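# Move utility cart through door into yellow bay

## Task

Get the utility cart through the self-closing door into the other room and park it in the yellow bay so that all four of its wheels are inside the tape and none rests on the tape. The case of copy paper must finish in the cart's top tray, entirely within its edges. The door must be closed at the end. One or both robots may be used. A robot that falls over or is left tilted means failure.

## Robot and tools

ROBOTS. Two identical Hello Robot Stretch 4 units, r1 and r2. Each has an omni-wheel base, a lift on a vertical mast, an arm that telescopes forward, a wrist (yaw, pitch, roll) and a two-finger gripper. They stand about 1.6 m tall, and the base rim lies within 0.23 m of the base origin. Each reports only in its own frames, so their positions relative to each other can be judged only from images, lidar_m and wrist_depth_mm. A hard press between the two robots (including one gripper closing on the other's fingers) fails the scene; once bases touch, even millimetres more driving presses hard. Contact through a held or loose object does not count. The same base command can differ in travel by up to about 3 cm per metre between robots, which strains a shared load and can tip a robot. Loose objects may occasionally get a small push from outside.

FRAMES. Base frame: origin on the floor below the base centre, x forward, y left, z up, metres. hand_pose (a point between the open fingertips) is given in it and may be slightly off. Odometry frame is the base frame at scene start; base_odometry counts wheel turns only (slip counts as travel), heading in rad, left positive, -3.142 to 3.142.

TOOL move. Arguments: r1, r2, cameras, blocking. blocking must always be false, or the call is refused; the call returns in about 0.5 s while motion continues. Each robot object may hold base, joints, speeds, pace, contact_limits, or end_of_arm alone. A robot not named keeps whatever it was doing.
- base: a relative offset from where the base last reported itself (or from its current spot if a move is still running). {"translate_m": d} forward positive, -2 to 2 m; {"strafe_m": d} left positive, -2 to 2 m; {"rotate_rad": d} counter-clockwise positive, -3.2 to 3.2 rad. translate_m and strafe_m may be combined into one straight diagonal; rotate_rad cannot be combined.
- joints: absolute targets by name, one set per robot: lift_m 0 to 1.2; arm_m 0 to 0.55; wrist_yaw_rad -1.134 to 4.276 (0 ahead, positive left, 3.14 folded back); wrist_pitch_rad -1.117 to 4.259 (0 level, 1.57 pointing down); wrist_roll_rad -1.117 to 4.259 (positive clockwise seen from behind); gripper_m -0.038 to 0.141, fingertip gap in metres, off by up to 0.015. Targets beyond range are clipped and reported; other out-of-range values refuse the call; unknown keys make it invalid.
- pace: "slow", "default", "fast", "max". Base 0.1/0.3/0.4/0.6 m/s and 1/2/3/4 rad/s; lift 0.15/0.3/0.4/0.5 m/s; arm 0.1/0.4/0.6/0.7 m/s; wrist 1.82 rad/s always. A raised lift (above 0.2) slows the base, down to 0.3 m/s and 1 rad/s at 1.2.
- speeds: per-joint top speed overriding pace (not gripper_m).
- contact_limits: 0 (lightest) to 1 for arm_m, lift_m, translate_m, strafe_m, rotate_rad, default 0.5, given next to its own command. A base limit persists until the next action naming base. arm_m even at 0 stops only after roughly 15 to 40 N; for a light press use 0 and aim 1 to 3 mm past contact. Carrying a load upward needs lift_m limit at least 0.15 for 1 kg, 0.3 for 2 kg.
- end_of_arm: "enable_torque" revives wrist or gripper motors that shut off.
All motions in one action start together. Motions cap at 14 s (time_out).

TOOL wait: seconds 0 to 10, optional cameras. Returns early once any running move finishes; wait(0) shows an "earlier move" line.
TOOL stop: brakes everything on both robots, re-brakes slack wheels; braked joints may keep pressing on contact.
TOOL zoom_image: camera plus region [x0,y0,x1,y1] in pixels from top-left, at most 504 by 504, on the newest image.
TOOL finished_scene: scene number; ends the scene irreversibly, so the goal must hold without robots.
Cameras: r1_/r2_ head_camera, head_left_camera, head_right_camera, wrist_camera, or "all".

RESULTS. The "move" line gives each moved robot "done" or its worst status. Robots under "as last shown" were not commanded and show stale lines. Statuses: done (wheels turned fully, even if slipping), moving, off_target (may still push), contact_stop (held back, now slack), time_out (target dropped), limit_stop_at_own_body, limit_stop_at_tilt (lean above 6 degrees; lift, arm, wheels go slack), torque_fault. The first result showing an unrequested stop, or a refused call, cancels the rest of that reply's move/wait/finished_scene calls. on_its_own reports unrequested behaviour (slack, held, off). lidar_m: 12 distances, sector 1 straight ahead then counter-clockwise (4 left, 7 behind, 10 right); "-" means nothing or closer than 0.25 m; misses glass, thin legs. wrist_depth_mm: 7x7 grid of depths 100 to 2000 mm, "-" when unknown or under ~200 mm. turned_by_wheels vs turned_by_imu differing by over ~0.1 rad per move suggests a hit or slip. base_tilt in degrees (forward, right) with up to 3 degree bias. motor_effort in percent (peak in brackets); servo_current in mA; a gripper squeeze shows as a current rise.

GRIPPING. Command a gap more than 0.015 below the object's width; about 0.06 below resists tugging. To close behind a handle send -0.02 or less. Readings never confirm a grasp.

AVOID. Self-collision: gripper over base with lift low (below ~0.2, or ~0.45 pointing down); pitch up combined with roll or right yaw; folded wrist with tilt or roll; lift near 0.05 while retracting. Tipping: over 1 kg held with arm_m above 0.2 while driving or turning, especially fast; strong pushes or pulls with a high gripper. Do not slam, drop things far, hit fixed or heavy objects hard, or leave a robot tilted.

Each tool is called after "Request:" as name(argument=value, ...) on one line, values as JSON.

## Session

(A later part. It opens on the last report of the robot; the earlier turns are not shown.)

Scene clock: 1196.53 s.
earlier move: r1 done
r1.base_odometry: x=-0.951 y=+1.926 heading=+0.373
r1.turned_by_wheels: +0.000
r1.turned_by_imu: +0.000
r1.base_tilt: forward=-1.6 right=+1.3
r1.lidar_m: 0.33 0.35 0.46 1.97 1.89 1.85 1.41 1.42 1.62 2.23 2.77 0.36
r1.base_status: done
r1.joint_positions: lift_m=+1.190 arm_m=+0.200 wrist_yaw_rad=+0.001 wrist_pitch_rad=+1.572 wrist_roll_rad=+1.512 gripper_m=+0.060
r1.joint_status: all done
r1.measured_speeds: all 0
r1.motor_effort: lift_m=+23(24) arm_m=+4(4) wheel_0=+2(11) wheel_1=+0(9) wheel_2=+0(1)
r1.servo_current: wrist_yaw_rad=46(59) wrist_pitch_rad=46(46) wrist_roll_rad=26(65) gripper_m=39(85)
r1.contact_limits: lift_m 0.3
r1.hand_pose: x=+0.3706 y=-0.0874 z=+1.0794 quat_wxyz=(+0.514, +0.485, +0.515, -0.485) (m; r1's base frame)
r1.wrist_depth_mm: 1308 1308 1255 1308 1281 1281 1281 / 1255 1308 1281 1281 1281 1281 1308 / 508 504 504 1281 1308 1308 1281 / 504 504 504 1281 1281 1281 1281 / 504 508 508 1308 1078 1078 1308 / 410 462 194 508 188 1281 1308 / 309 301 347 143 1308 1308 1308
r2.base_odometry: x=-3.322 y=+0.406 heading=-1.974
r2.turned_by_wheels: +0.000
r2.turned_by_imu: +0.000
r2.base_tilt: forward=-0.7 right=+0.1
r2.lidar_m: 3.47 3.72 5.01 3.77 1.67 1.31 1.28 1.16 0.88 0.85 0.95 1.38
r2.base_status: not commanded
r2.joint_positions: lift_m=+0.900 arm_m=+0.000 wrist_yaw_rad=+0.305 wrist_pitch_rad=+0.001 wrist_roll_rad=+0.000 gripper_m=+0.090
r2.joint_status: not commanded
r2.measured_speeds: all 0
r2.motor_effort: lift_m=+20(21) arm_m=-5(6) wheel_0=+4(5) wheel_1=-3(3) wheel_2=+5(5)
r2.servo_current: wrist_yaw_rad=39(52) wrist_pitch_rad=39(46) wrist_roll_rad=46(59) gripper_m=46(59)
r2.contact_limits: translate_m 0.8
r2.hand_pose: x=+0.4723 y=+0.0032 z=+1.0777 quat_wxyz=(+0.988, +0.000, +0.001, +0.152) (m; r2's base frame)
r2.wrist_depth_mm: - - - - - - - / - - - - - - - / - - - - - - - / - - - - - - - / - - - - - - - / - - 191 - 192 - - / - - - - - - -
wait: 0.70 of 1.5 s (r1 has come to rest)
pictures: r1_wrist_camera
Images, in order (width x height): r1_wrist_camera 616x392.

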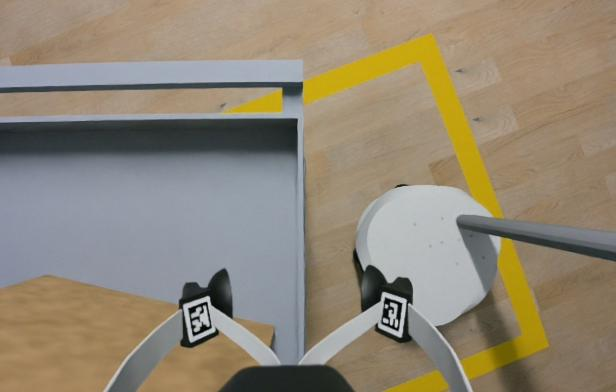

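Request:
move(r1={"base": {"strafe_m": -0.022, "translate_m": 0.002}}, blocking=false)

Request:
wait(seconds=1.0, cameras=[])

Request:
move(r1={"joints": {"lift_m": 0.962}, "contact_limits": {"lift_m": 0.2}}, blocking=false)

Request:
wait(seconds=2.5, cameras=["r1_wrist_camera"])

Request:
move(r1={"joints": {"gripper_m": -0.03}}, blocking=false)

Request:
wait(seconds=2, cameras=["r1_wrist_camera", "r1_head_right_camera"])

Scene clock: 1205.00 s.
move: r1 moving
r1.base_odometry: x=-0.942 y=+1.907 heading=+0.373
r1.turned_by_wheels: +0.000
r1.turned_by_imu: +0.000
r1.base_tilt: forward=-1.6 right=+1.3
r1.lidar_m: 0.33 0.36 0.46 1.96 1.88 1.82 1.40 1.40 1.59 2.21 2.77 0.36
r1.base_status: translate_m moving; strafe_m moving
r1.joint_positions: lift_m=+1.190 arm_m=+0.200 wrist_yaw_rad=+0.001 wrist_pitch_rad=+1.572 wrist_roll_rad=+1.512 gripper_m=+0.060
r1.joint_status: not commanded
r1.measured_speeds: translate_m=+0.002 strafe_m=-0.021 rotate_rad=-0.002 lift_m=+0.000 arm_m=+0.000 wrist_yaw_rad=+0.000 wrist_pitch_rad=+0.000 wrist_roll_rad=+0.000
r1.motor_effort: lift_m=+23(24) arm_m=+4(4) wheel_0=+4(11) wheel_1=-4(9) wheel_2=-3(4)
r1.servo_current: wrist_yaw_rad=72(72) wrist_pitch_rad=39(52) wrist_roll_rad=65(65) gripper_m=46(46)
r1.contact_limits: lift_m 0.3
r1.hand_pose: x=+0.3706 y=-0.0874 z=+1.0794 quat_wxyz=(+0.514, +0.485, +0.515, -0.485) (m; r1's base frame)
r1.wrist_depth_mm: 1255 1308 1308 1281 1308 1308 1308 / 1308 1281 1336 1308 1308 1281 1336 / 1308 1308 504 1281 1255 1308 1308 / 504 512 504 1308 1336 1281 1281 / 504 504 508 1255 1098 1078 1281 / 452 504 194 508 189 1281 1281 / 345 334 387 143 1308 133 1308
r2: as last shown
r2.lidar_m: 3.47 3.69 5.03 3.79 1.71 1.32 1.28 1.15 0.88 0.85 0.93 1.38
r2.motor_effort: lift_m=+20(20) arm_m=-5(6) wheel_0=+4(5) wheel_1=-3(3) wheel_2=+4(5)
r2.servo_current: wrist_yaw_rad=52(65) wrist_pitch_rad=39(46) wrist_roll_rad=52(52) gripper_m=52(52)
r2.contact_limits: translate_m 0.8
r2.wrist_depth_mm: - - - - - - - / - - - - - - - / - - - - - - - / - - - - - - - / - - - - - - - / - - 192 - 191 - - / - - - - - - -
pictures: none

Scene clock: 1205.37 s.
earlier move: r1 done
r1.base_odometry: x=-0.942 y=+1.906 heading=+0.372
r1.turned_by_wheels: +0.000
r1.turned_by_imu: +0.000
r1.base_tilt: forward=-1.5 right=+1.3
r1.lidar_m: 0.34 0.35 0.48 1.97 1.92 1.82 1.40 1.38 1.59 2.22 2.75 0.34
r1.base_status: done
r1.joint_positions: lift_m=+1.190 arm_m=+0.200 wrist_yaw_rad=+0.001 wrist_pitch_rad=+1.572 wrist_roll_rad=+1.512 gripper_m=+0.060
r1.joint_status: not commanded
r1.measured_speeds: all 0
r1.motor_effort: lift_m=+23(24) arm_m=+4(4) wheel_0=-2(11) wheel_1=+0(9) wheel_2=-2(4)
r1.servo_current: wrist_yaw_rad=52(72) wrist_pitch_rad=33(52) wrist_roll_rad=59(65) gripper_m=46(46)
r1.contact_limits: lift_m 0.3
r1.hand_pose: x=+0.3706 y=-0.0874 z=+1.0794 quat_wxyz=(+0.514, +0.485, +0.515, -0.485) (m; r1's base frame)
r1.wrist_depth_mm: 1281 1281 1281 1281 1308 1281 1308 / 1308 1281 1281 1281 1308 1308 1281 / 1281 1281 504 1281 1281 1281 1308 / 508 500 508 1308 1308 1308 1281 / 504 508 504 1336 1098 1098 1308 / 455 508 194 504 189 1281 1281 / 345 342 389 143 1281 134 1281
r2.base_odometry: x=-3.322 y=+0.406 heading=-1.974
r2.turned_by_wheels: +0.000
r2.turned_by_imu: +0.000
r2.base_tilt: forward=-0.6 right=+0.1
r2.lidar_m: 3.47 3.70 5.05 3.78 1.71 1.32 1.28 1.16 0.87 0.86 0.93 1.37
r2.base_status: not commanded
r2.joint_positions: lift_m=+0.900 arm_m=+0.000 wrist_yaw_rad=+0.305 wrist_pitch_rad=+0.001 wrist_roll_rad=+0.000 gripper_m=+0.090
r2.joint_status: not commanded
r2.measured_speeds: all 0
r2.motor_effort: lift_m=+20(21) arm_m=-6(6) wheel_0=+5(5) wheel_1=-3(4) wheel_2=+5(5)
r2.servo_current: wrist_yaw_rad=52(65) wrist_pitch_rad=39(46) wrist_roll_rad=52(52) gripper_m=52(59)
r2.contact_limits: translate_m 0.8
r2.hand_pose: x=+0.4723 y=+0.0032 z=+1.0777 quat_wxyz=(+0.988, +0.000, +0.001, +0.152) (m; r2's base frame)
r2.wrist_depth_mm: - - - - - - - / - - - - - - - / - - - - - - - / - - - - - - - / - - - - - - - / - - 192 - 191 - - / - - - - - - -
wait: 0.37 of 1 s (r1 has come to rest)
pictures: none
No camera images: "cameras" was empty.

Scene clock: 1205.87 s.
move: r1 moving
r1.base_odometry: x=-0.942 y=+1.906 heading=+0.372
r1.turned_by_wheels: +0.000
r1.turned_by_imu: +0.000
r1.base_tilt: forward=-1.6 right=+1.3
r1.lidar_m: 0.33 0.35 0.48 1.95 1.90 1.83 1.40 1.39 1.60 2.21 2.73 0.36
r1.base_status: not commanded
r1.joint_positions: lift_m=+1.152 arm_m=+0.200 wrist_yaw_rad=+0.001 wrist_pitch_rad=+1.572 wrist_roll_rad=+1.512 gripper_m=+0.060
r1.joint_status: lift_m moving
r1.measured_speeds: translate_m=+0.000 strafe_m=+0.000 rotate_rad=+0.000 lift_m=-0.146 arm_m=+0.000 wrist_yaw_rad=+0.000 wrist_pitch_rad=+0.000 wrist_roll_rad=+0.000
r1.motor_effort: lift_m=+12(23) arm_m=+4(4) wheel_0=-2(2) wheel_1=+0(0) wheel_2=-2(2)
r1.servo_current: wrist_yaw_rad=59(65) wrist_pitch_rad=39(46) wrist_roll_rad=59(59) gripper_m=39(52)
r1.contact_limits: lift_m 0.2
r1.hand_pose: x=+0.3706 y=-0.0874 z=+1.0423 quat_wxyz=(+0.514, +0.485, +0.515, -0.485) (m; r1's base frame)
r1.wrist_depth_mm: 1255 1229 1281 1281 1255 1255 1281 / 1255 1308 1255 1255 1255 1255 1281 / 1281 477 480 1255 1281 1255 1308 / 473 473 477 1255 1255 1281 1281 / 469 473 473 1255 1042 1042 1255 / 462 473 194 473 188 1281 1255 / 343 343 392 143 1255 134 1281
r2: as last shown
r2.base_tilt: forward=-0.7 right=+0.1
r2.lidar_m: 3.43 3.67 5.01 3.79 1.73 1.32 1.28 1.15 0.90 0.86 0.95 1.37
r2.motor_effort: lift_m=+21(21) arm_m=-5(6) wheel_0=+4(5) wheel_1=-3(3) wheel_2=+5(5)
r2.servo_current: wrist_yaw_rad=52(65) wrist_pitch_rad=46(46) wrist_roll_rad=46(52) gripper_m=52(59)
r2.contact_limits: translate_m 0.8
pictures: none

Scene clock: 1207.40 s.
earlier move: r1 done
r1.base_odometry: x=-0.942 y=+1.906 heading=+0.372
r1.turned_by_wheels: +0.000
r1.turned_by_imu: +0.000
r1.base_tilt: forward=-1.6 right=+1.3
r1.lidar_m: 0.34 0.35 0.45 1.94 1.92 1.84 1.40 1.38 1.59 2.18 2.74 0.36
r1.base_status: not commanded
r1.joint_positions: lift_m=+0.962 arm_m=+0.200 wrist_yaw_rad=+0.001 wrist_pitch_rad=+1.572 wrist_roll_rad=+1.512 gripper_m=+0.060
r1.joint_status: all done
r1.measured_speeds: all 0
r1.motor_effort: lift_m=+12(23) arm_m=+4(4) wheel_0=-2(2) wheel_1=+0(1) wheel_2=-2(2)
r1.servo_current: wrist_yaw_rad=39(65) wrist_pitch_rad=39(52) wrist_roll_rad=52(78) gripper_m=46(52)
r1.contact_limits: lift_m 0.2
r1.hand_pose: x=+0.3706 y=-0.0874 z=+0.8523 quat_wxyz=(+0.514, +0.485, +0.515, -0.485) (m; r1's base frame)
r1.wrist_depth_mm: 1078 1078 1078 1060 1060 1060 1078 / 240 243 250 236 1060 1098 1060 / 279 279 279 279 1060 1060 1060 / 278 281 281 279 1078 854 1078 / 279 278 279 281 854 842 866 / 278 278 197 281 188 878 1078 / 279 278 279 143 1078 1060 1060
r2.base_odometry: x=-3.322 y=+0.406 heading=-1.974
r2.turned_by_wheels: +0.000
r2.turned_by_imu: +0.000
r2.base_tilt: forward=-0.7 right=+0.1
r2.lidar_m: 3.44 3.70 5.02 3.80 1.72 1.30 1.29 1.18 0.86 0.85 0.93 1.35
r2.base_status: not commanded
r2.joint_positions: lift_m=+0.900 arm_m=+0.000 wrist_yaw_rad=+0.305 wrist_pitch_rad=+0.001 wrist_roll_rad=+0.000 gripper_m=+0.090
r2.joint_status: not commanded
r2.measured_speeds: all 0
r2.motor_effort: lift_m=+20(21) arm_m=-5(6) wheel_0=+4(5) wheel_1=-3(3) wheel_2=+5(5)
r2.servo_current: wrist_yaw_rad=46(65) wrist_pitch_rad=39(46) wrist_roll_rad=46(59) gripper_m=46(59)
r2.contact_limits: translate_m 0.8
r2.hand_pose: x=+0.4723 y=+0.0032 z=+1.0777 quat_wxyz=(+0.988, +0.000, +0.001, +0.152) (m; r2's base frame)
r2.wrist_depth_mm: - - - - - - - / - - - - - - - / - - - - - - - / - - - - - - - / - - - - - - - / - - 191 - 191 - - / - - - - - - -
wait: 1.53 of 2.5 s (r1 has come to rest)
pictures: r1_wrist_camera
Images, in order (width x height): r1_wrist_camera 616x392.

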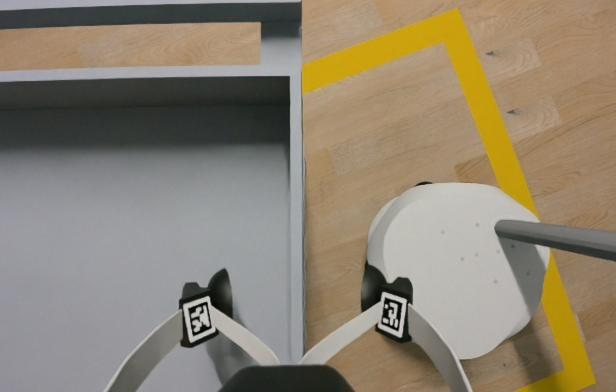

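Scene clock: 1207.90 s.
move: r1 moving
r1.base_odometry: x=-0.942 y=+1.906 heading=+0.372
r1.turned_by_wheels: +0.000
r1.turned_by_imu: +0.000
r1.base_tilt: forward=-1.6 right=+1.2
r1.lidar_m: 0.34 0.35 0.47 1.97 1.90 1.82 1.42 1.37 1.60 2.20 2.73 0.36
r1.base_status: not commanded
r1.joint_positions: lift_m=+0.962 arm_m=+0.200 wrist_yaw_rad=+0.001 wrist_pitch_rad=+1.572 wrist_roll_rad=+1.512 gripper_m=+0.041
r1.joint_status: gripper_m moving
r1.measured_speeds: all 0
r1.motor_effort: lift_m=+12(12) arm_m=+4(4) wheel_0=-2(2) wheel_1=+0(1) wheel_2=-2(2)
r1.servo_current: wrist_yaw_rad=39(59) wrist_pitch_rad=39(46) wrist_roll_rad=46(72) gripper_m=111(111)
r1.contact_limits: lift_m 0.2
r1.hand_pose: x=+0.3706 y=-0.0874 z=+0.8523 quat_wxyz=(+0.514, +0.485, +0.515, -0.485) (m; r1's base frame)
r1.wrist_depth_mm: 1078 1078 1078 1060 1042 1060 1078 / 241 244 250 235 1078 1060 1060 / 278 278 279 278 1078 1078 1078 / 278 279 282 281 1060 854 1078 / 279 279 279 281 854 866 854 / 279 279 209 281 193 842 1078 / 279 279 278 143 1078 1060 1060
r2: as last shown
r2.lidar_m: 3.46 3.72 5.02 3.79 1.72 1.33 1.28 1.12 0.90 0.86 0.92 1.40
r2.motor_effort: lift_m=+20(20) arm_m=-5(6) wheel_0=+4(5) wheel_1=-3(3) wheel_2=+5(5)
r2.servo_current: wrist_yaw_rad=46(59) wrist_pitch_rad=46(46) wrist_roll_rad=39(52) gripper_m=52(52)
r2.contact_limits: translate_m 0.8
r2.wrist_depth_mm: - - - - - - - / - - - - - - - / - - - - - - - / - - - - - - - / - - - - - - - / - - 192 - 191 - - / - - - - - - -
pictures: none

Scene clock: 1209.00 s.
earlier move: r1 done
r1.base_odometry: x=-0.942 y=+1.906 heading=+0.372
r1.turned_by_wheels: +0.000
r1.turned_by_imu: +0.000
r1.base_tilt: forward=-1.6 right=+1.2
r1.lidar_m: 0.33 0.35 0.47 1.97 1.94 1.81 1.40 1.37 1.60 2.23 2.74 0.36
r1.base_status: not commanded
r1.joint_positions: lift_m=+0.962 arm_m=+0.200 wrist_yaw_rad=+0.001 wrist_pitch_rad=+1.572 wrist_roll_rad=+1.512 gripper_m=-0.029
r1.joint_status: all done
r1.measured_speeds: all 0
r1.motor_effort: lift_m=+14(14) arm_m=+4(4) wheel_0=-2(2) wheel_1=+0(1) wheel_2=-2(2)
r1.servo_current: wrist_yaw_rad=33(65) wrist_pitch_rad=46(59) wrist_roll_rad=46(72) gripper_m=72(143)
r1.contact_limits: lift_m 0.2
r1.hand_pose: x=+0.3707 y=-0.0874 z=+0.8522 quat_wxyz=(+0.514, +0.485, +0.515, -0.485) (m; r1's base frame)
r1.wrist_depth_mm: 1060 1078 1042 1060 1078 1060 1060 / 255 236 243 252 1060 1078 1042 / 277 277 279 279 1098 1098 1078 / 277 277 278 278 1078 854 1078 / 278 279 279 281 866 854 866 / 277 277 189 198 854 854 1078 / 278 279 278 185 1078 878 1078
r2.base_odometry: x=-3.322 y=+0.406 heading=-1.974
r2.turned_by_wheels: +0.000
r2.turned_by_imu: +0.000
r2.base_tilt: forward=-0.7 right=+0.0
r2.lidar_m: 3.45 3.71 5.04 3.80 1.71 1.32 1.28 1.15 0.89 0.85 0.93 1.39
r2.base_status: not commanded
r2.joint_positions: lift_m=+0.900 arm_m=+0.000 wrist_yaw_rad=+0.305 wrist_pitch_rad=+0.001 wrist_roll_rad=+0.000 gripper_m=+0.090
r2.joint_status: not commanded
r2.measured_speeds: all 0
r2.motor_effort: lift_m=+20(21) arm_m=-5(6) wheel_0=+4(5) wheel_1=-3(3) wheel_2=+4(5)
r2.servo_current: wrist_yaw_rad=46(59) wrist_pitch_rad=46(46) wrist_roll_rad=52(59) gripper_m=52(52)
r2.contact_limits: translate_m 0.8
r2.hand_pose: x=+0.4723 y=+0.0032 z=+1.0777 quat_wxyz=(+0.988, +0.000, +0.001, +0.152) (m; r2's base frame)
r2.wrist_depth_mm: - - - - - - - / - - - - - - - / - - - - - - - / - - - - - - - / - - - - - - - / - - 191 - 191 - - / - - - - - - -
wait: 1.10 of 2 s (r1 has come to rest)
pictures: r1_head_right_camera, r1_wrist_camera
Images, in order (width x height): r1_head_right_camera 420x672, r1_wrist_camera 616x392.

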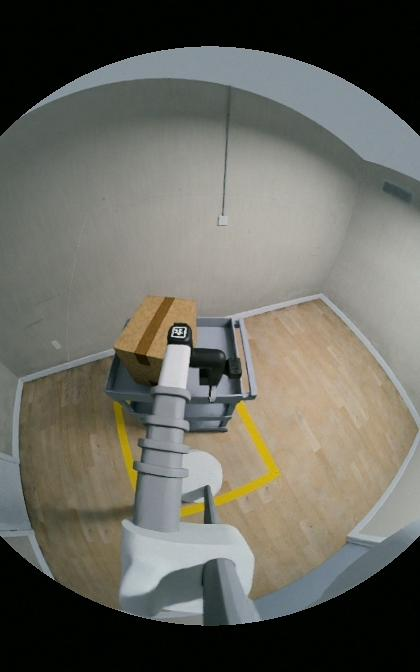

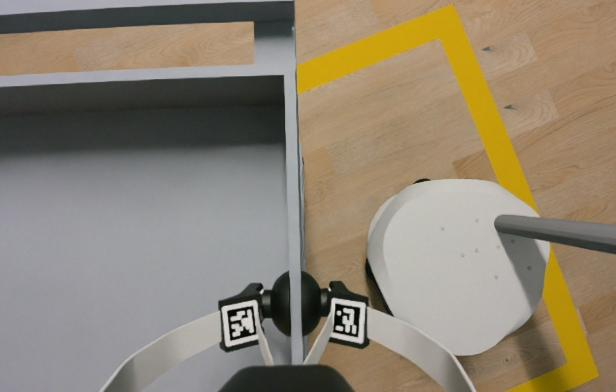

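Request:
move(r1={"base": {"translate_m": -0.36, "strafe_m": -0.02}, "pace": "slow"}, blocking=false)

Request:
wait(seconds=6, cameras=["r1_wrist_camera", "r1_head_right_camera", "r1_head_camera"])

Scene clock: 1221.53 s.
move: r1 moving
r1.base_odometry: x=-0.953 y=+1.901 heading=+0.372
r1.turned_by_wheels: +0.000
r1.turned_by_imu: +0.000
r1.base_tilt: forward=-1.5 right=+1.3
r1.lidar_m: 0.34 0.36 0.49 1.95 1.90 1.79 1.37 1.36 1.58 2.22 2.74 0.36
r1.base_status: translate_m moving; strafe_m moving
r1.joint_positions: lift_m=+0.962 arm_m=+0.200 wrist_yaw_rad=+0.001 wrist_pitch_rad=+1.565 wrist_roll_rad=+1.512 gripper_m=-0.029
r1.joint_status: not commanded
r1.measured_speeds: translate_m=-0.049 strafe_m=-0.003 rotate_rad=+0.001 lift_m=+0.000 arm_m=+0.000 wrist_yaw_rad=+0.000 wrist_pitch_rad=-0.028 wrist_roll_rad=+0.000
r1.motor_effort: lift_m=+14(14) arm_m=+2(4) wheel_0=-3(6) wheel_1=-4(7) wheel_2=+7(8)
r1.servo_current: wrist_yaw_rad=39(52) wrist_pitch_rad=46(52) wrist_roll_rad=33(72) gripper_m=65(78)
r1.contact_limits: lift_m 0.2
r1.hand_pose: x=+0.3727 y=-0.0874 z=+0.8522 quat_wxyz=(+0.516, +0.486, +0.513, -0.483) (m; r1's base frame)
r1.wrist_depth_mm: 1060 1078 1078 1060 1060 1042 1060 / 260 236 245 278 1078 1042 1060 / 281 281 279 1060 1078 1060 1042 / 281 279 281 1078 1060 854 1060 / 279 282 279 1060 866 854 854 / 281 281 207 197 842 854 1042 / 282 155 279 178 161 1060 1078
r2: as last shown
r2.lidar_m: 3.47 3.69 5.01 3.78 1.72 1.32 1.28 1.18 0.88 0.87 0.94 1.37
r2.motor_effort: lift_m=+21(21) arm_m=-5(6) wheel_0=+4(5) wheel_1=-3(4) wheel_2=+5(5)
r2.servo_current: wrist_yaw_rad=59(59) wrist_pitch_rad=39(46) wrist_roll_rad=52(59) gripper_m=52(59)
r2.contact_limits: translate_m 0.8
r2.wrist_depth_mm: - - - - - - - / - - - - - - - / - - - - - - - / - - - - - - - / - - - - - - - / - - 193 - 191 - - / - - - - - - -
pictures: none

Scene clock: 1225.93 s.
earlier move: r1 done
r1.base_odometry: x=-1.269 y=+1.757 heading=+0.373
r1.turned_by_wheels: +0.000
r1.turned_by_imu: +0.002
r1.base_tilt: forward=-1.6 right=+1.3
r1.lidar_m: 0.35 0.51 1.84 1.84 1.81 1.37 1.07 1.03 1.26 1.69 2.87 0.36
r1.base_status: done
r1.joint_positions: lift_m=+0.962 arm_m=+0.200 wrist_yaw_rad=+0.001 wrist_pitch_rad=+1.561 wrist_roll_rad=+1.512 gripper_m=-0.029
r1.joint_status: not commanded
r1.measured_speeds: all 0
r1.motor_effort: lift_m=+14(14) arm_m=-4(4) wheel_0=+0(7) wheel_1=-4(8) wheel_2=+6(14)
r1.servo_current: wrist_yaw_rad=52(78) wrist_pitch_rad=59(72) wrist_roll_rad=52(72) gripper_m=65(78)
r1.contact_limits: lift_m 0.2
r1.hand_pose: x=+0.3738 y=-0.0874 z=+0.8522 quat_wxyz=(+0.517, +0.487, +0.512, -0.482) (m; r1's base frame)
r1.wrist_depth_mm: - 1078 1060 1060 1042 1060 1060 / 1060 - 1060 1060 1042 1060 1078 / 282 539 - 1060 1042 1060 1042 / 282 282 282 236 878 866 1060 / 283 282 282 236 854 866 1060 / 283 282 195 211 842 854 1060 / 283 155 282 203 175 134 1060
r2.base_odometry: x=-3.322 y=+0.406 heading=-1.974
r2.turned_by_wheels: +0.000
r2.turned_by_imu: +0.001
r2.base_tilt: forward=-0.7 right=+0.1
r2.lidar_m: 3.44 3.73 5.04 3.76 1.67 1.34 1.28 1.16 0.89 0.86 0.94 1.38
r2.base_status: not commanded
r2.joint_positions: lift_m=+0.900 arm_m=+0.000 wrist_yaw_rad=+0.305 wrist_pitch_rad=+0.001 wrist_roll_rad=+0.000 gripper_m=+0.090
r2.joint_status: not commanded
r2.measured_speeds: all 0
r2.motor_effort: lift_m=+20(21) arm_m=-5(6) wheel_0=+5(5) wheel_1=-3(4) wheel_2=+4(5)
r2.servo_current: wrist_yaw_rad=39(59) wrist_pitch_rad=39(46) wrist_roll_rad=52(59) gripper_m=52(59)
r2.contact_limits: translate_m 0.8
r2.hand_pose: x=+0.4723 y=+0.0032 z=+1.0777 quat_wxyz=(+0.988, +0.000, +0.001, +0.152) (m; r2's base frame)
r2.wrist_depth_mm: - - - - - - - / - - - - - - - / - - - - - - - / - - - - - - - / - - - - - - - / - - 192 - 191 - - / - - - - - - -
wait: 4.40 of 6 s (r1 has come to rest)
pictures: r1_head_camera, r1_head_right_camera, r1_wrist_camera
Images, in order (width x height): r1_head_camera 420x560, r1_head_right_camera 420x672, r1_wrist_camera 616x392.

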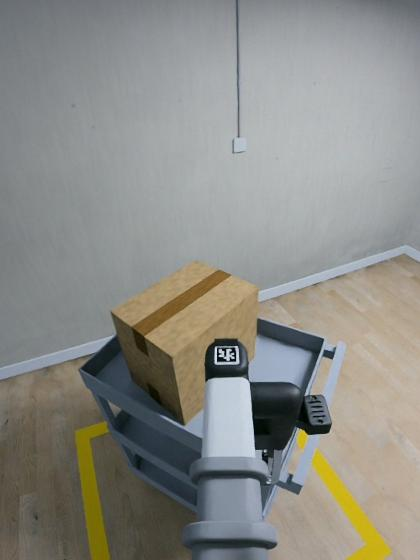

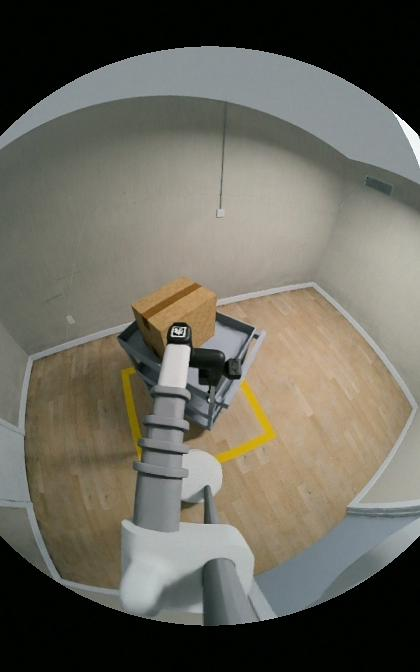

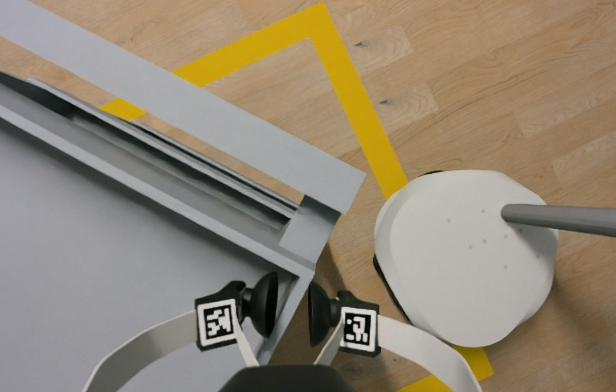

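Request:
move(r1={"base": {"translate_m": -0.112, "strafe_m": -0.047}, "pace": "slow"}, blocking=false)

Request:
wait(seconds=4, cameras=["r1_wrist_camera", "r1_head_right_camera", "r1_head_camera"])

Scene clock: 1242.30 s.
move: r1 moving
r1.base_odometry: x=-1.279 y=+1.747 heading=+0.373
r1.turned_by_wheels: +0.001
r1.turned_by_imu: +0.001
r1.base_tilt: forward=-1.6 right=+1.2
r1.lidar_m: 0.36 0.50 1.86 1.84 1.80 1.38 1.05 1.03 1.20 1.67 2.86 0.37
r1.base_status: translate_m moving; strafe_m moving
r1.joint_positions: lift_m=+0.962 arm_m=+0.200 wrist_yaw_rad=+0.001 wrist_pitch_rad=+1.561 wrist_roll_rad=+1.512 gripper_m=-0.029
r1.joint_status: not commanded
r1.measured_speeds: translate_m=-0.047 strafe_m=-0.020 rotate_rad=+0.002 lift_m=+0.000 arm_m=+0.000 wrist_yaw_rad=+0.000 wrist_pitch_rad=+0.000 wrist_roll_rad=+0.000
r1.motor_effort: lift_m=+14(14) arm_m=-4(4) wheel_0=+1(3) wheel_1=-3(8) wheel_2=+12(12)
r1.servo_current: wrist_yaw_rad=46(65) wrist_pitch_rad=52(65) wrist_roll_rad=59(65) gripper_m=65(72)
r1.contact_limits: lift_m 0.2
r1.hand_pose: x=+0.3738 y=-0.0874 z=+0.8522 quat_wxyz=(+0.517, +0.487, +0.512, -0.482) (m; r1's base frame)
r1.wrist_depth_mm: - 1078 1060 1078 1060 1042 1042 / 554 - - 1078 1078 1060 1060 / 283 270 866 1078 1078 1060 1078 / 283 282 283 236 891 842 1060 / 283 283 282 236 854 842 854 / 285 283 193 204 842 842 1060 / 283 158 283 181 177 866 1042
r2: as last shown
r2.turned_by_imu: +0.000
r2.base_tilt: forward=-0.6 right=+0.1
r2.lidar_m: 3.45 3.69 5.04 3.76 1.73 1.32 1.28 1.14 0.89 0.87 0.94 1.37
r2.motor_effort: lift_m=+20(21) arm_m=-5(6) wheel_0=+5(5) wheel_1=-3(3) wheel_2=+5(5)
r2.servo_current: wrist_yaw_rad=33(59) wrist_pitch_rad=46(46) wrist_roll_rad=46(59) gripper_m=52(59)
r2.contact_limits: translate_m 0.8
r2.wrist_depth_mm: - - - - - - - / - - - - - - - / - - - - - - - / - - - - - - - / - - - - - - - / - - 191 - 191 - - / - - - - - - -
pictures: none

Scene clock: 1244.23 s.
earlier move: r1 done
r1.base_odometry: x=-1.357 y=+1.672 heading=+0.373
r1.turned_by_wheels: -0.001
r1.turned_by_imu: -0.001
r1.base_tilt: forward=-1.6 right=+1.2
r1.lidar_m: 0.36 0.48 1.99 1.84 1.81 1.25 0.96 0.91 1.13 1.51 2.86 0.35
r1.base_status: done
r1.joint_positions: lift_m=+0.962 arm_m=+0.200 wrist_yaw_rad=+0.000 wrist_pitch_rad=+1.572 wrist_roll_rad=+1.512 gripper_m=-0.029
r1.joint_status: not commanded
r1.measured_speeds: all 0
r1.motor_effort: lift_m=+14(14) arm_m=+0(4) wheel_0=+0(4) wheel_1=-2(8) wheel_2=+3(15)
r1.servo_current: wrist_yaw_rad=46(65) wrist_pitch_rad=46(65) wrist_roll_rad=33(65) gripper_m=65(78)
r1.contact_limits: lift_m 0.2
r1.hand_pose: x=+0.3706 y=-0.0874 z=+0.8522 quat_wxyz=(+0.514, +0.485, +0.515, -0.485) (m; r1's base frame)
r1.wrist_depth_mm: - 1060 1078 1060 1060 1078 1060 / 1042 - 1042 1078 1060 1060 1078 / 254 609 - - 1078 1042 1078 / 279 278 298 235 878 866 1078 / 278 279 279 235 854 854 1098 / 278 279 185 204 866 854 1078 / 279 151 281 151 177 135 1060
r2.base_odometry: x=-3.322 y=+0.406 heading=-1.974
r2.turned_by_wheels: +0.000
r2.turned_by_imu: +0.000
r2.base_tilt: forward=-0.7 right=+0.1
r2.lidar_m: 3.46 3.68 5.05 3.79 1.71 1.33 1.29 1.16 0.89 0.87 0.91 1.39
r2.base_status: not commanded
r2.joint_positions: lift_m=+0.900 arm_m=+0.000 wrist_yaw_rad=+0.305 wrist_pitch_rad=+0.001 wrist_roll_rad=+0.000 gripper_m=+0.090
r2.joint_status: not commanded
r2.measured_speeds: all 0
r2.motor_effort: lift_m=+20(21) arm_m=-5(6) wheel_0=+4(5) wheel_1=-3(4) wheel_2=+4(5)
r2.servo_current: wrist_yaw_rad=46(65) wrist_pitch_rad=33(46) wrist_roll_rad=46(59) gripper_m=39(59)
r2.contact_limits: translate_m 0.8
r2.hand_pose: x=+0.4723 y=+0.0032 z=+1.0777 quat_wxyz=(+0.988, +0.000, +0.001, +0.152) (m; r2's base frame)
r2.wrist_depth_mm: - - - - - - - / - - - - - - - / - - - - - - - / - - - - - - - / - - - - - - - / - - 192 - 191 - - / - - - - - - -
wait: 1.93 of 4 s (r1 has come to rest)
pictures: r1_head_camera, r1_head_right_camera, r1_wrist_camera
Images, in order (width x height): r1_head_camera 420x560, r1_head_right_camera 420x672, r1_wrist_camera 616x392.

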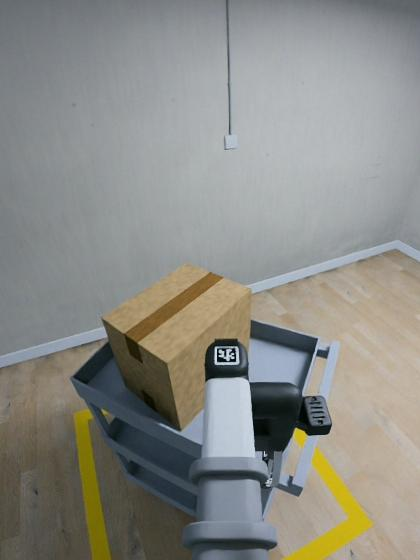

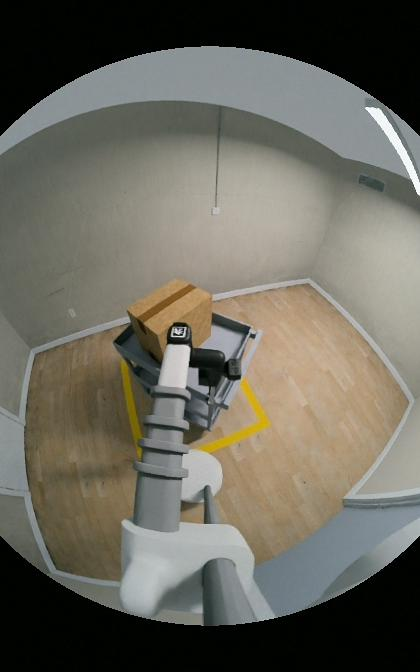

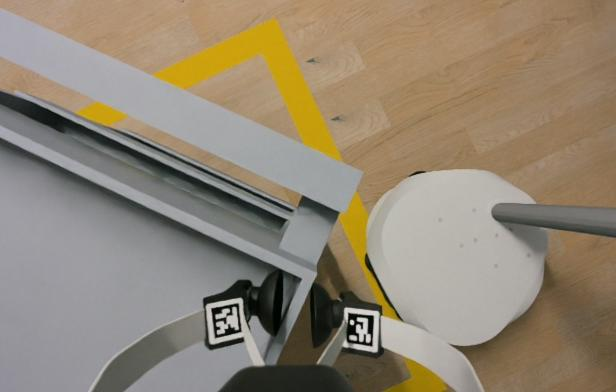

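Request:
move(r1={"joints": {"gripper_m": 0.06}}, blocking=false)

Request:
wait(seconds=1.2, cameras=["r1_wrist_camera"])

Request:
move(r1={"joints": {"lift_m": 1.17}, "contact_limits": {"lift_m": 0.3}}, blocking=false)

Request:
wait(seconds=2, cameras=["r1_wrist_camera"])

Scene clock: 1254.23 s.
move: r1 moving
r1.base_odometry: x=-1.357 y=+1.672 heading=+0.373
r1.turned_by_wheels: +0.000
r1.turned_by_imu: +0.000
r1.base_tilt: forward=-1.6 right=+1.2
r1.lidar_m: 0.35 0.48 1.98 1.85 1.80 1.24 0.95 0.93 1.11 1.51 2.87 0.37
r1.base_status: not commanded
r1.joint_positions: lift_m=+0.962 arm_m=+0.200 wrist_yaw_rad=+0.000 wrist_pitch_rad=+1.572 wrist_roll_rad=+1.512 gripper_m=-0.004
r1.joint_status: gripper_m moving
r1.measured_speeds: all 0
r1.motor_effort: lift_m=+14(14) arm_m=+4(4) wheel_0=+0(1) wheel_1=-2(3) wheel_2=+3(3)
r1.servo_current: wrist_yaw_rad=59(59) wrist_pitch_rad=39(46) wrist_roll_rad=52(65) gripper_m=59(72)
r1.contact_limits: lift_m 0.2
r1.hand_pose: x=+0.3706 y=-0.0874 z=+0.8522 quat_wxyz=(+0.514, +0.485, +0.515, -0.485) (m; r1's base frame)
r1.wrist_depth_mm: - 1078 1078 1078 1060 1078 1060 / 1078 - 1060 1060 1078 1060 1078 / 270 580 1042 - 1060 1098 1060 / 279 281 293 237 866 866 1060 / 281 281 281 236 866 866 1078 / 279 279 190 203 866 854 1060 / 279 281 282 160 178 1060 1078
r2: as last shown
r2.lidar_m: 3.46 3.70 5.04 3.79 1.69 1.31 1.30 1.15 0.87 0.86 0.93 1.38
r2.motor_effort: lift_m=+20(20) arm_m=-6(6) wheel_0=+4(5) wheel_1=-3(4) wheel_2=+5(5)
r2.servo_current: wrist_yaw_rad=59(59) wrist_pitch_rad=33(46) wrist_roll_rad=46(52) gripper_m=52(59)
r2.contact_limits: translate_m 0.8
pictures: none

Scene clock: 1255.33 s.
earlier move: r1 done
r1.base_odometry: x=-1.357 y=+1.672 heading=+0.373
r1.turned_by_wheels: +0.000
r1.turned_by_imu: +0.000
r1.base_tilt: forward=-1.6 right=+1.3
r1.lidar_m: 0.35 0.45 1.96 1.84 1.81 1.22 0.95 0.93 1.12 1.50 2.87 0.36
r1.base_status: not commanded
r1.joint_positions: lift_m=+0.962 arm_m=+0.200 wrist_yaw_rad=+0.000 wrist_pitch_rad=+1.572 wrist_roll_rad=+1.512 gripper_m=+0.060
r1.joint_status: all done
r1.measured_speeds: all 0
r1.motor_effort: lift_m=+14(14) arm_m=+4(4) wheel_0=+0(1) wheel_1=+0(3) wheel_2=+1(3)
r1.servo_current: wrist_yaw_rad=26(65) wrist_pitch_rad=39(46) wrist_roll_rad=59(65) gripper_m=39(91)
r1.contact_limits: lift_m 0.2
r1.hand_pose: x=+0.3706 y=-0.0874 z=+0.8522 quat_wxyz=(+0.514, +0.485, +0.515, -0.485) (m; r1's base frame)
r1.wrist_depth_mm: - 1042 1078 1078 1060 1078 1078 / 1078 - 1060 1042 1060 1078 1060 / 258 842 - 1078 1060 1078 1098 / 277 257 530 525 866 866 1060 / 276 278 278 236 854 854 1060 / 278 278 211 281 188 854 1098 / 278 278 279 143 1060 1060 1060
r2.base_odometry: x=-3.322 y=+0.406 heading=-1.974
r2.turned_by_wheels: +0.000
r2.turned_by_imu: +0.000
r2.base_tilt: forward=-0.6 right=+0.1
r2.lidar_m: 3.45 3.70 4.99 3.80 1.68 1.32 1.29 1.15 0.87 0.86 0.93 1.35
r2.base_status: not commanded
r2.joint_positions: lift_m=+0.900 arm_m=+0.000 wrist_yaw_rad=+0.305 wrist_pitch_rad=+0.001 wrist_roll_rad=+0.000 gripper_m=+0.090
r2.joint_status: not commanded
r2.measured_speeds: all 0
r2.motor_effort: lift_m=+20(20) arm_m=-5(6) wheel_0=+4(5) wheel_1=-4(4) wheel_2=+5(5)
r2.servo_current: wrist_yaw_rad=46(59) wrist_pitch_rad=52(52) wrist_roll_rad=46(59) gripper_m=46(59)
r2.contact_limits: translate_m 0.8
r2.hand_pose: x=+0.4723 y=+0.0032 z=+1.0777 quat_wxyz=(+0.988, +0.000, +0.001, +0.152) (m; r2's base frame)
r2.wrist_depth_mm: - - - - - - - / - - - - - - - / - - - - - - - / - - - - - - - / - - - - - - - / - - 191 - 191 - - / - - - - - - -
wait: 1.10 of 1.2 s (r1 has come to rest)
pictures: r1_wrist_camera
Images, in order (width x height): r1_wrist_camera 616x392.

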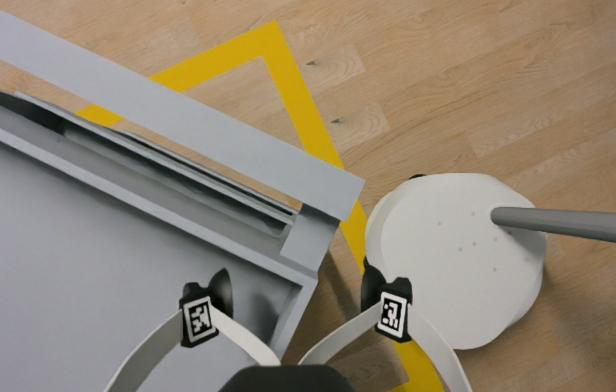

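Scene clock: 1255.83 s.
move: r1 moving
r1.base_odometry: x=-1.357 y=+1.672 heading=+0.373
r1.turned_by_wheels: +0.000
r1.turned_by_imu: +0.000
r1.base_tilt: forward=-1.6 right=+1.3
r1.lidar_m: 0.35 0.46 1.99 1.85 1.80 1.23 0.95 0.94 1.12 1.51 2.88 0.34
r1.base_status: not commanded
r1.joint_positions: lift_m=+1.000 arm_m=+0.200 wrist_yaw_rad=+0.000 wrist_pitch_rad=+1.572 wrist_roll_rad=+1.512 gripper_m=+0.060
r1.joint_status: lift_m moving
r1.measured_speeds: translate_m=+0.000 strafe_m=+0.000 rotate_rad=+0.000 lift_m=+0.146 arm_m=+0.000 wrist_yaw_rad=+0.000 wrist_pitch_rad=+0.000 wrist_roll_rad=+0.000
r1.motor_effort: lift_m=+30(30) arm_m=+4(4) wheel_0=+0(1) wheel_1=+0(1) wheel_2=+1(1)
r1.servo_current: wrist_yaw_rad=65(72) wrist_pitch_rad=46(52) wrist_roll_rad=46(72) gripper_m=46(46)
r1.contact_limits: lift_m 0.3
r1.hand_pose: x=+0.3706 y=-0.0874 z=+0.8894 quat_wxyz=(+0.514, +0.485, +0.515, -0.485) (m; r1's base frame)
r1.wrist_depth_mm: 1098 1098 1078 1098 1118 1118 1118 / 1118 - 1098 1098 1078 1098 1098 / 310 634 - 1098 1098 1098 1078 / 310 310 559 569 931 891 1098 / 310 312 314 268 891 917 1118 / 312 314 210 315 187 891 1138 / 310 312 314 143 1078 1118 1118
r2: as last shown
r2.base_tilt: forward=-0.7 right=+0.1
r2.lidar_m: 3.44 3.70 5.05 3.76 1.68 1.32 1.28 1.16 0.89 0.85 0.92 1.38
r2.motor_effort: lift_m=+20(20) arm_m=-5(6) wheel_0=+4(5) wheel_1=-3(4) wheel_2=+4(5)
r2.servo_current: wrist_yaw_rad=46(65) wrist_pitch_rad=39(46) wrist_roll_rad=33(59) gripper_m=59(59)
r2.contact_limits: translate_m 0.8
r2.wrist_depth_mm: - - - - - - - / - - - - - - - / - - - - - - - / - - - - - - - / - - - - - - - / - - 192 - 191 - - / - - - - - - -
pictures: none

Scene clock: 1257.27 s.
earlier move: r1 done
r1.base_odometry: x=-1.357 y=+1.672 heading=+0.373
r1.turned_by_wheels: +0.000
r1.turned_by_imu: +0.000
r1.base_tilt: forward=-1.6 right=+1.3
r1.lidar_m: 0.34 0.48 1.98 1.82 1.79 1.24 0.96 0.91 1.09 1.49 2.87 0.35
r1.base_status: not commanded
r1.joint_positions: lift_m=+1.170 arm_m=+0.200 wrist_yaw_rad=+0.000 wrist_pitch_rad=+1.572 wrist_roll_rad=+1.512 gripper_m=+0.060
r1.joint_status: all done
r1.measured_speeds: all 0
r1.motor_effort: lift_m=+24(30) arm_m=+4(4) wheel_0=+1(1) wheel_1=+0(1) wheel_2=+1(1)
r1.servo_current: wrist_yaw_rad=39(72) wrist_pitch_rad=39(52) wrist_roll_rad=59(72) gripper_m=46(52)
r1.contact_limits: lift_m 0.3
r1.hand_pose: x=+0.3706 y=-0.0874 z=+1.0594 quat_wxyz=(+0.514, +0.485, +0.515, -0.485) (m; r1's base frame)
r1.wrist_depth_mm: 1255 1255 1308 1308 1255 1255 1281 / 1255 1255 1281 1255 1255 1281 1255 / 484 741 1281 1281 1336 1281 1255 / 477 488 484 768 1098 1281 1281 / 484 480 488 488 1078 1060 1281 / 462 484 195 1308 188 1255 1308 / 392 427 488 153 1308 1281 1308
r2.base_odometry: x=-3.322 y=+0.406 heading=-1.974
r2.turned_by_wheels: +0.000
r2.turned_by_imu: +0.000
r2.base_tilt: forward=-0.7 right=+0.1
r2.lidar_m: 3.45 3.73 5.03 3.81 1.70 1.34 1.27 1.14 0.89 0.85 0.92 1.41
r2.base_status: not commanded
r2.joint_positions: lift_m=+0.900 arm_m=+0.000 wrist_yaw_rad=+0.305 wrist_pitch_rad=+0.001 wrist_roll_rad=+0.000 gripper_m=+0.090
r2.joint_status: not commanded
r2.measured_speeds: all 0
r2.motor_effort: lift_m=+20(21) arm_m=-5(6) wheel_0=+4(5) wheel_1=-3(4) wheel_2=+5(5)
r2.servo_current: wrist_yaw_rad=46(65) wrist_pitch_rad=39(46) wrist_roll_rad=46(59) gripper_m=52(59)
r2.contact_limits: translate_m 0.8
r2.hand_pose: x=+0.4723 y=+0.0032 z=+1.0777 quat_wxyz=(+0.988, +0.000, +0.001, +0.152) (m; r2's base frame)
r2.wrist_depth_mm: - - - - - - - / - - - - - - - / - - - - - - - / - - - - - - - / - - - - - - - / - - 193 - 191 - - / - - - - - - -
wait: 1.43 of 2 s (r1 has come to rest)
pictures: r1_wrist_camera
Images, in order (width x height): r1_wrist_camera 616x392.

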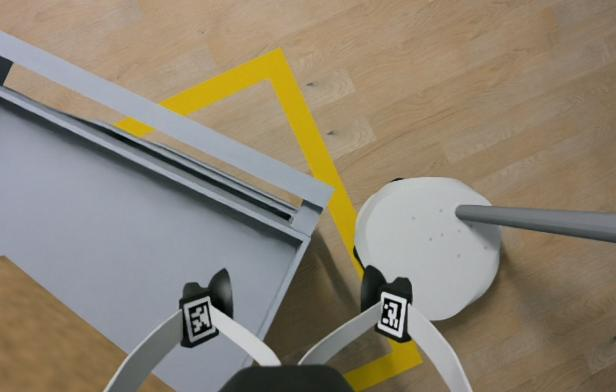

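Request:
move(r1={"base": {"translate_m": -0.45}, "joints": {"arm_m": 0.0}, "pace": "fast"}, blocking=false)

Request:
wait(seconds=3, cameras=[])

Request:
move(r1={"joints": {"lift_m": 0.45}, "pace": "fast"}, blocking=false)

Request:
wait(seconds=3, cameras=["r1_head_camera", "r1_head_left_camera", "r1_head_right_camera"])

Scene clock: 1265.03 s.
move: r1 moving
r1.base_odometry: x=-1.387 y=+1.660 heading=+0.373
r1.turned_by_wheels: +0.000
r1.turned_by_imu: +0.000
r1.base_tilt: forward=-1.6 right=+1.3
r1.lidar_m: 0.38 0.51 2.02 1.84 1.78 1.18 0.91 0.90 1.06 1.43 2.89 0.37
r1.base_status: translate_m moving
r1.joint_positions: lift_m=+1.170 arm_m=+0.124 wrist_yaw_rad=+0.000 wrist_pitch_rad=+1.572 wrist_roll_rad=+1.512 gripper_m=+0.060
r1.joint_status: arm_m moving
r1.measured_speeds: translate_m=-0.125 strafe_m=-0.002 rotate_rad=+0.001 lift_m=+0.000 arm_m=-0.293 wrist_yaw_rad=+0.000 wrist_pitch_rad=+0.000 wrist_roll_rad=+0.000
r1.motor_effort: lift_m=+24(24) arm_m=-4(7) wheel_0=-5(9) wheel_1=-5(6) wheel_2=+9(10)
r1.servo_current: wrist_yaw_rad=52(65) wrist_pitch_rad=33(46) wrist_roll_rad=59(59) gripper_m=39(46)
r1.contact_limits: lift_m 0.3
r1.hand_pose: x=+0.2945 y=-0.0874 z=+1.0594 quat_wxyz=(+0.514, +0.485, +0.515, -0.485) (m; r1's base frame)
r1.wrist_depth_mm: 1281 1281 1281 1281 1308 1281 1281 / 1255 1255 1255 1281 1281 1255 1255 / 484 778 1281 1281 1255 1281 1281 / 484 484 484 1308 1060 1255 1281 / 488 488 488 1281 1078 1060 609 / 480 488 193 1281 186 1255 1281 / 449 415 1255 153 1281 1281 1255
r2: as last shown
r2.lidar_m: 3.46 3.71 5.03 3.78 1.70 1.32 1.28 1.15 0.89 0.87 0.94 1.39
r2.motor_effort: lift_m=+20(21) arm_m=-5(6) wheel_0=+4(5) wheel_1=-3(3) wheel_2=+5(5)
r2.servo_current: wrist_yaw_rad=52(52) wrist_pitch_rad=39(39) wrist_roll_rad=65(65) gripper_m=46(52)
r2.contact_limits: translate_m 0.8
r2.wrist_depth_mm: - - - - - - - / - - - - - - - / - - - - - - - / - - - - - - - / - - - - - - - / - - 192 - 191 - - / - - - - - - -
pictures: none

Scene clock: 1267.47 s.
earlier move: r1 done
r1.base_odometry: x=-1.776 y=+1.508 heading=+0.373
r1.turned_by_wheels: +0.000
r1.turned_by_imu: +0.000
r1.base_tilt: forward=-1.6 right=+1.3
r1.lidar_m: 0.76 1.00 2.14 1.65 1.57 0.70 0.53 0.50 0.65 1.00 3.06 1.15
r1.base_status: done
r1.joint_positions: lift_m=+1.170 arm_m=+0.000 wrist_yaw_rad=+0.000 wrist_pitch_rad=+1.572 wrist_roll_rad=+1.512 gripper_m=+0.060
r1.joint_status: all done
r1.measured_speeds: all 0
r1.motor_effort: lift_m=+24(24) arm_m=-4(7) wheel_0=-4(9) wheel_1=-1(8) wheel_2=+1(10)
r1.servo_current: wrist_yaw_rad=46(65) wrist_pitch_rad=39(46) wrist_roll_rad=46(65) gripper_m=52(52)
r1.contact_limits: lift_m 0.3
r1.hand_pose: x=+0.1708 y=-0.0874 z=+1.0594 quat_wxyz=(+0.514, +0.485, +0.515, -0.485) (m; r1's base frame)
r1.wrist_depth_mm: 1255 1255 1281 1229 1281 1255 - / 1281 1229 1229 1255 1308 1281 - / 1281 1255 1255 1229 1281 1255 - / 1229 1281 1281 1281 1098 1281 - / - 1281 1281 1060 1098 1255 343 / 1255 1255 193 1308 187 1281 1281 / 1229 1281 1255 153 1255 1308 1281
r2.base_odometry: x=-3.322 y=+0.406 heading=-1.974
r2.turned_by_wheels: +0.000
r2.turned_by_imu: +0.000
r2.base_tilt: forward=-0.7 right=+0.1
r2.lidar_m: 3.43 3.71 5.04 3.81 1.70 1.32 1.27 1.16 0.88 0.86 0.92 1.36
r2.base_status: not commanded
r2.joint_positions: lift_m=+0.900 arm_m=+0.000 wrist_yaw_rad=+0.305 wrist_pitch_rad=+0.001 wrist_roll_rad=+0.000 gripper_m=+0.090
r2.joint_status: not commanded
r2.measured_speeds: all 0
r2.motor_effort: lift_m=+20(21) arm_m=-5(6) wheel_0=+4(5) wheel_1=-3(4) wheel_2=+5(5)
r2.servo_current: wrist_yaw_rad=59(65) wrist_pitch_rad=33(46) wrist_roll_rad=46(65) gripper_m=59(59)
r2.contact_limits: translate_m 0.8
r2.hand_pose: x=+0.4723 y=+0.0032 z=+1.0777 quat_wxyz=(+0.988, +0.000, +0.001, +0.152) (m; r2's base frame)
r2.wrist_depth_mm: - - - - - - - / - - - - - - - / - - - - - - - / - - - - - - - / - - - - - - - / - - 193 - 190 - - / - - - - - - -
wait: 2.43 of 3 s (r1 has come to rest)
pictures: none
No camera images: "cameras" was empty.

Scene clock: 1267.97 s.
move: r1 moving
r1.base_odometry: x=-1.776 y=+1.508 heading=+0.373
r1.turned_by_wheels: +0.000
r1.turned_by_imu: +0.000
r1.base_tilt: forward=-1.6 right=+1.3
r1.lidar_m: 0.79 0.99 2.18 1.65 1.56 0.69 0.53 0.52 0.67 0.97 3.07 1.13
r1.base_status: not commanded
r1.joint_positions: lift_m=+1.107 arm_m=+0.000 wrist_yaw_rad=+0.000 wrist_pitch_rad=+1.572 wrist_roll_rad=+1.512 gripper_m=+0.060
r1.joint_status: lift_m moving
r1.measured_speeds: translate_m=+0.000 strafe_m=+0.000 rotate_rad=+0.000 lift_m=-0.244 arm_m=+0.000 wrist_yaw_rad=+0.000 wrist_pitch_rad=+0.000 wrist_roll_rad=+0.000
r1.motor_effort: lift_m=+11(22) arm_m=-4(4) wheel_0=-3(4) wheel_1=-1(1) wheel_2=+1(1)
r1.servo_current: wrist_yaw_rad=65(65) wrist_pitch_rad=33(46) wrist_roll_rad=26(59) gripper_m=46(46)
r1.hand_pose: x=+0.1708 y=-0.0874 z=+0.9969 quat_wxyz=(+0.514, +0.485, +0.515, -0.485) (m; r1's base frame)
r1.wrist_depth_mm: 1229 1229 1205 1229 1229 1229 - / 1205 1205 1182 1229 1229 1229 - / 1205 1255 1229 1255 1229 1229 - / 1205 1205 1205 1205 991 1229 - / 1205 1205 1229 1008 1008 1229 342 / 1205 1229 194 1255 187 1229 1229 / 1255 1205 1205 153 1229 1229 1229
r2: as last shown
r2.base_tilt: forward=-0.6 right=+0.1
r2.lidar_m: 3.45 3.71 5.03 3.77 1.66 1.34 1.28 1.14 0.88 0.85 0.92 1.40
r2.motor_effort: lift_m=+20(20) arm_m=-5(6) wheel_0=+4(5) wheel_1=-3(3) wheel_2=+5(5)
r2.servo_current: wrist_yaw_rad=39(65) wrist_pitch_rad=39(46) wrist_roll_rad=39(65) gripper_m=52(52)
r2.contact_limits: translate_m 0.8
r2.wrist_depth_mm: - - - - - - - / - - - - - - - / - - - - - - - / - - - - - - - / - - - - - - - / - - 192 - 191 - - / - - - - - - -
pictures: none

Scene clock: 1270.37 s.
earlier move: r1 done
r1.base_odometry: x=-1.776 y=+1.508 heading=+0.373
r1.turned_by_wheels: +0.000
r1.turned_by_imu: +0.000
r1.base_tilt: forward=-1.6 right=+1.3
r1.lidar_m: 0.77 0.99 2.16 1.65 1.56 0.71 0.54 0.49 0.68 0.95 3.06 1.14
r1.base_status: not commanded
r1.joint_positions: lift_m=+0.450 arm_m=+0.000 wrist_yaw_rad=+0.000 wrist_pitch_rad=+1.572 wrist_roll_rad=+1.512 gripper_m=+0.060
r1.joint_status: all done
r1.measured_speeds: all 0
r1.motor_effort: lift_m=+13(22) arm_m=-4(5) wheel_0=-3(4) wheel_1=-1(1) wheel_2=+1(1)
r1.servo_current: wrist_yaw_rad=52(78) wrist_pitch_rad=33(52) wrist_roll_rad=46(78) gripper_m=46(46)
r1.hand_pose: x=+0.1708 y=-0.0874 z=+0.3403 quat_wxyz=(+0.514, +0.485, +0.515, -0.485) (m; r1's base frame)
r1.wrist_depth_mm: 554 564 554 559 559 564 559 / 554 554 559 564 564 559 564 / 559 559 564 564 569 569 574 / 564 559 559 559 351 351 351 / 559 554 564 349 347 351 343 / 549 554 197 347 188 351 351 / 559 559 559 143 349 351 351
r2.base_odometry: x=-3.322 y=+0.406 heading=-1.974
r2.turned_by_wheels: +0.000
r2.turned_by_imu: +0.000
r2.base_tilt: forward=-0.7 right=+0.1
r2.lidar_m: 3.46 3.71 5.03 3.79 1.71 1.31 1.28 1.13 0.89 0.85 0.93 1.39
r2.base_status: not commanded
r2.joint_positions: lift_m=+0.900 arm_m=+0.000 wrist_yaw_rad=+0.305 wrist_pitch_rad=+0.001 wrist_roll_rad=+0.000 gripper_m=+0.090
r2.joint_status: not commanded
r2.measured_speeds: all 0
r2.motor_effort: lift_m=+20(21) arm_m=-6(6) wheel_0=+4(5) wheel_1=-3(4) wheel_2=+5(5)
r2.servo_current: wrist_yaw_rad=46(65) wrist_pitch_rad=46(46) wrist_roll_rad=46(65) gripper_m=46(59)
r2.contact_limits: translate_m 0.8
r2.hand_pose: x=+0.4723 y=+0.0032 z=+1.0777 quat_wxyz=(+0.988, +0.000, +0.001, +0.152) (m; r2's base frame)
r2.wrist_depth_mm: - - - - - - - / - - - - - - - / - - - - - - - / - - - - - - - / - - - - - - - / - - 192 - 191 - - / - - - - - - -
wait: 2.40 of 3 s (r1 has come to rest)
pictures: r1_head_camera, r1_head_left_camera, r1_head_right_camera
Images, in order (width x height): r1_head_camera 420x560, r1_head_left_camera 420x672, r1_head_right_camera 420x672.

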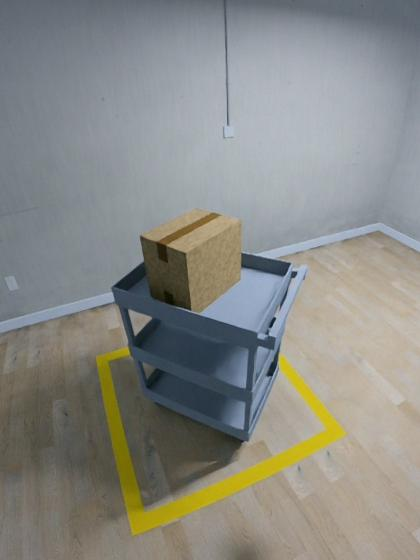

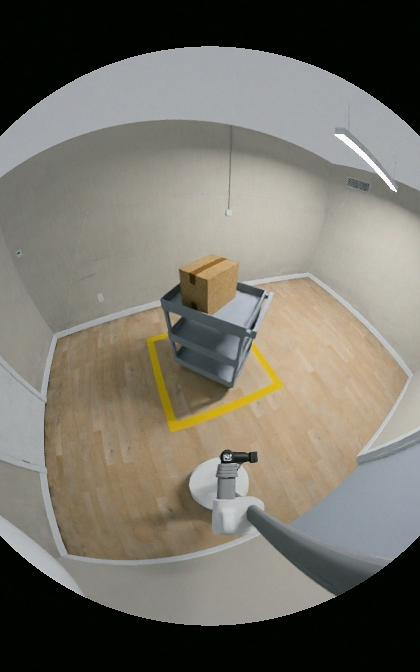

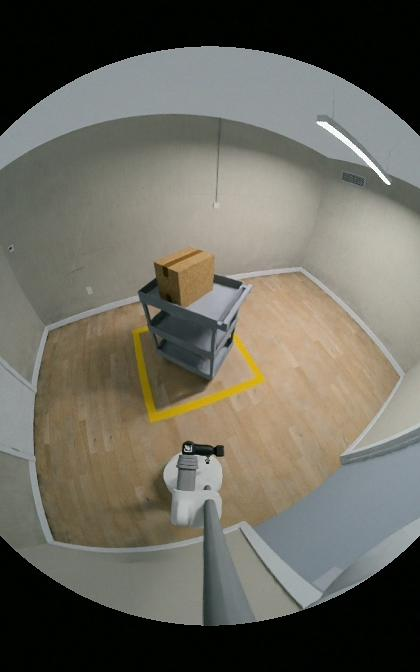

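Request:
zoom_image(camera="r1_head_camera", region=[80, 190, 360, 540])

Request:
zoom_image(camera="r1_head_camera", region=[120, 330, 360, 480])

Request:
zoom_image(camera="r1_head_right_camera", region=[110, 230, 420, 610])

Scaled by 1.440 from the camera's 420x560 image, which has a finer 600x800 frame.

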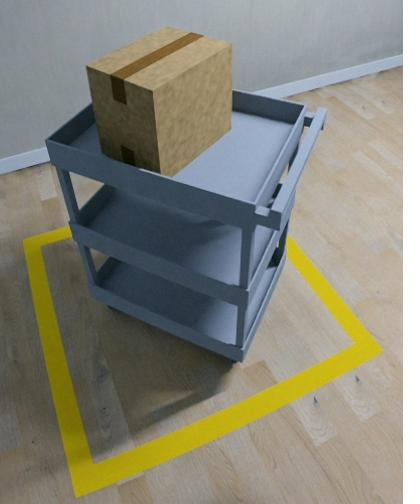

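Scaled by 2.100 from the camera's 420x560 image, which has a finer 600x800 frame.

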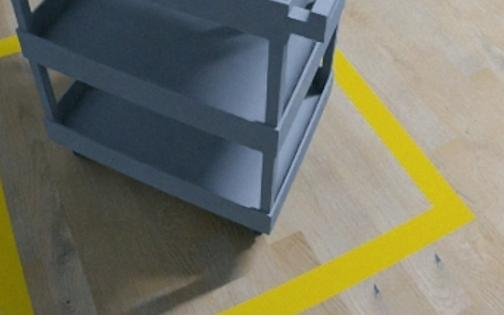

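Scaled by 1.326 from the camera's 420x672 image, which has a finer 600x960 frame.

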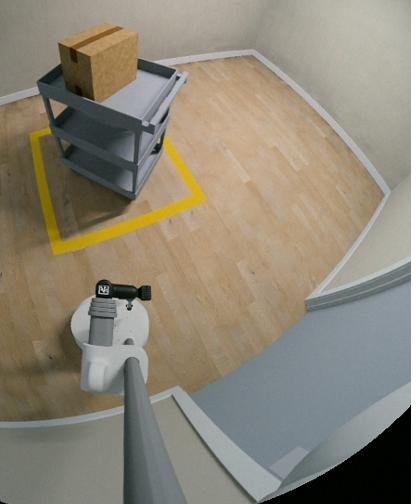

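Request:
finished_scene(scene=2)

The scene is finished: the task was done.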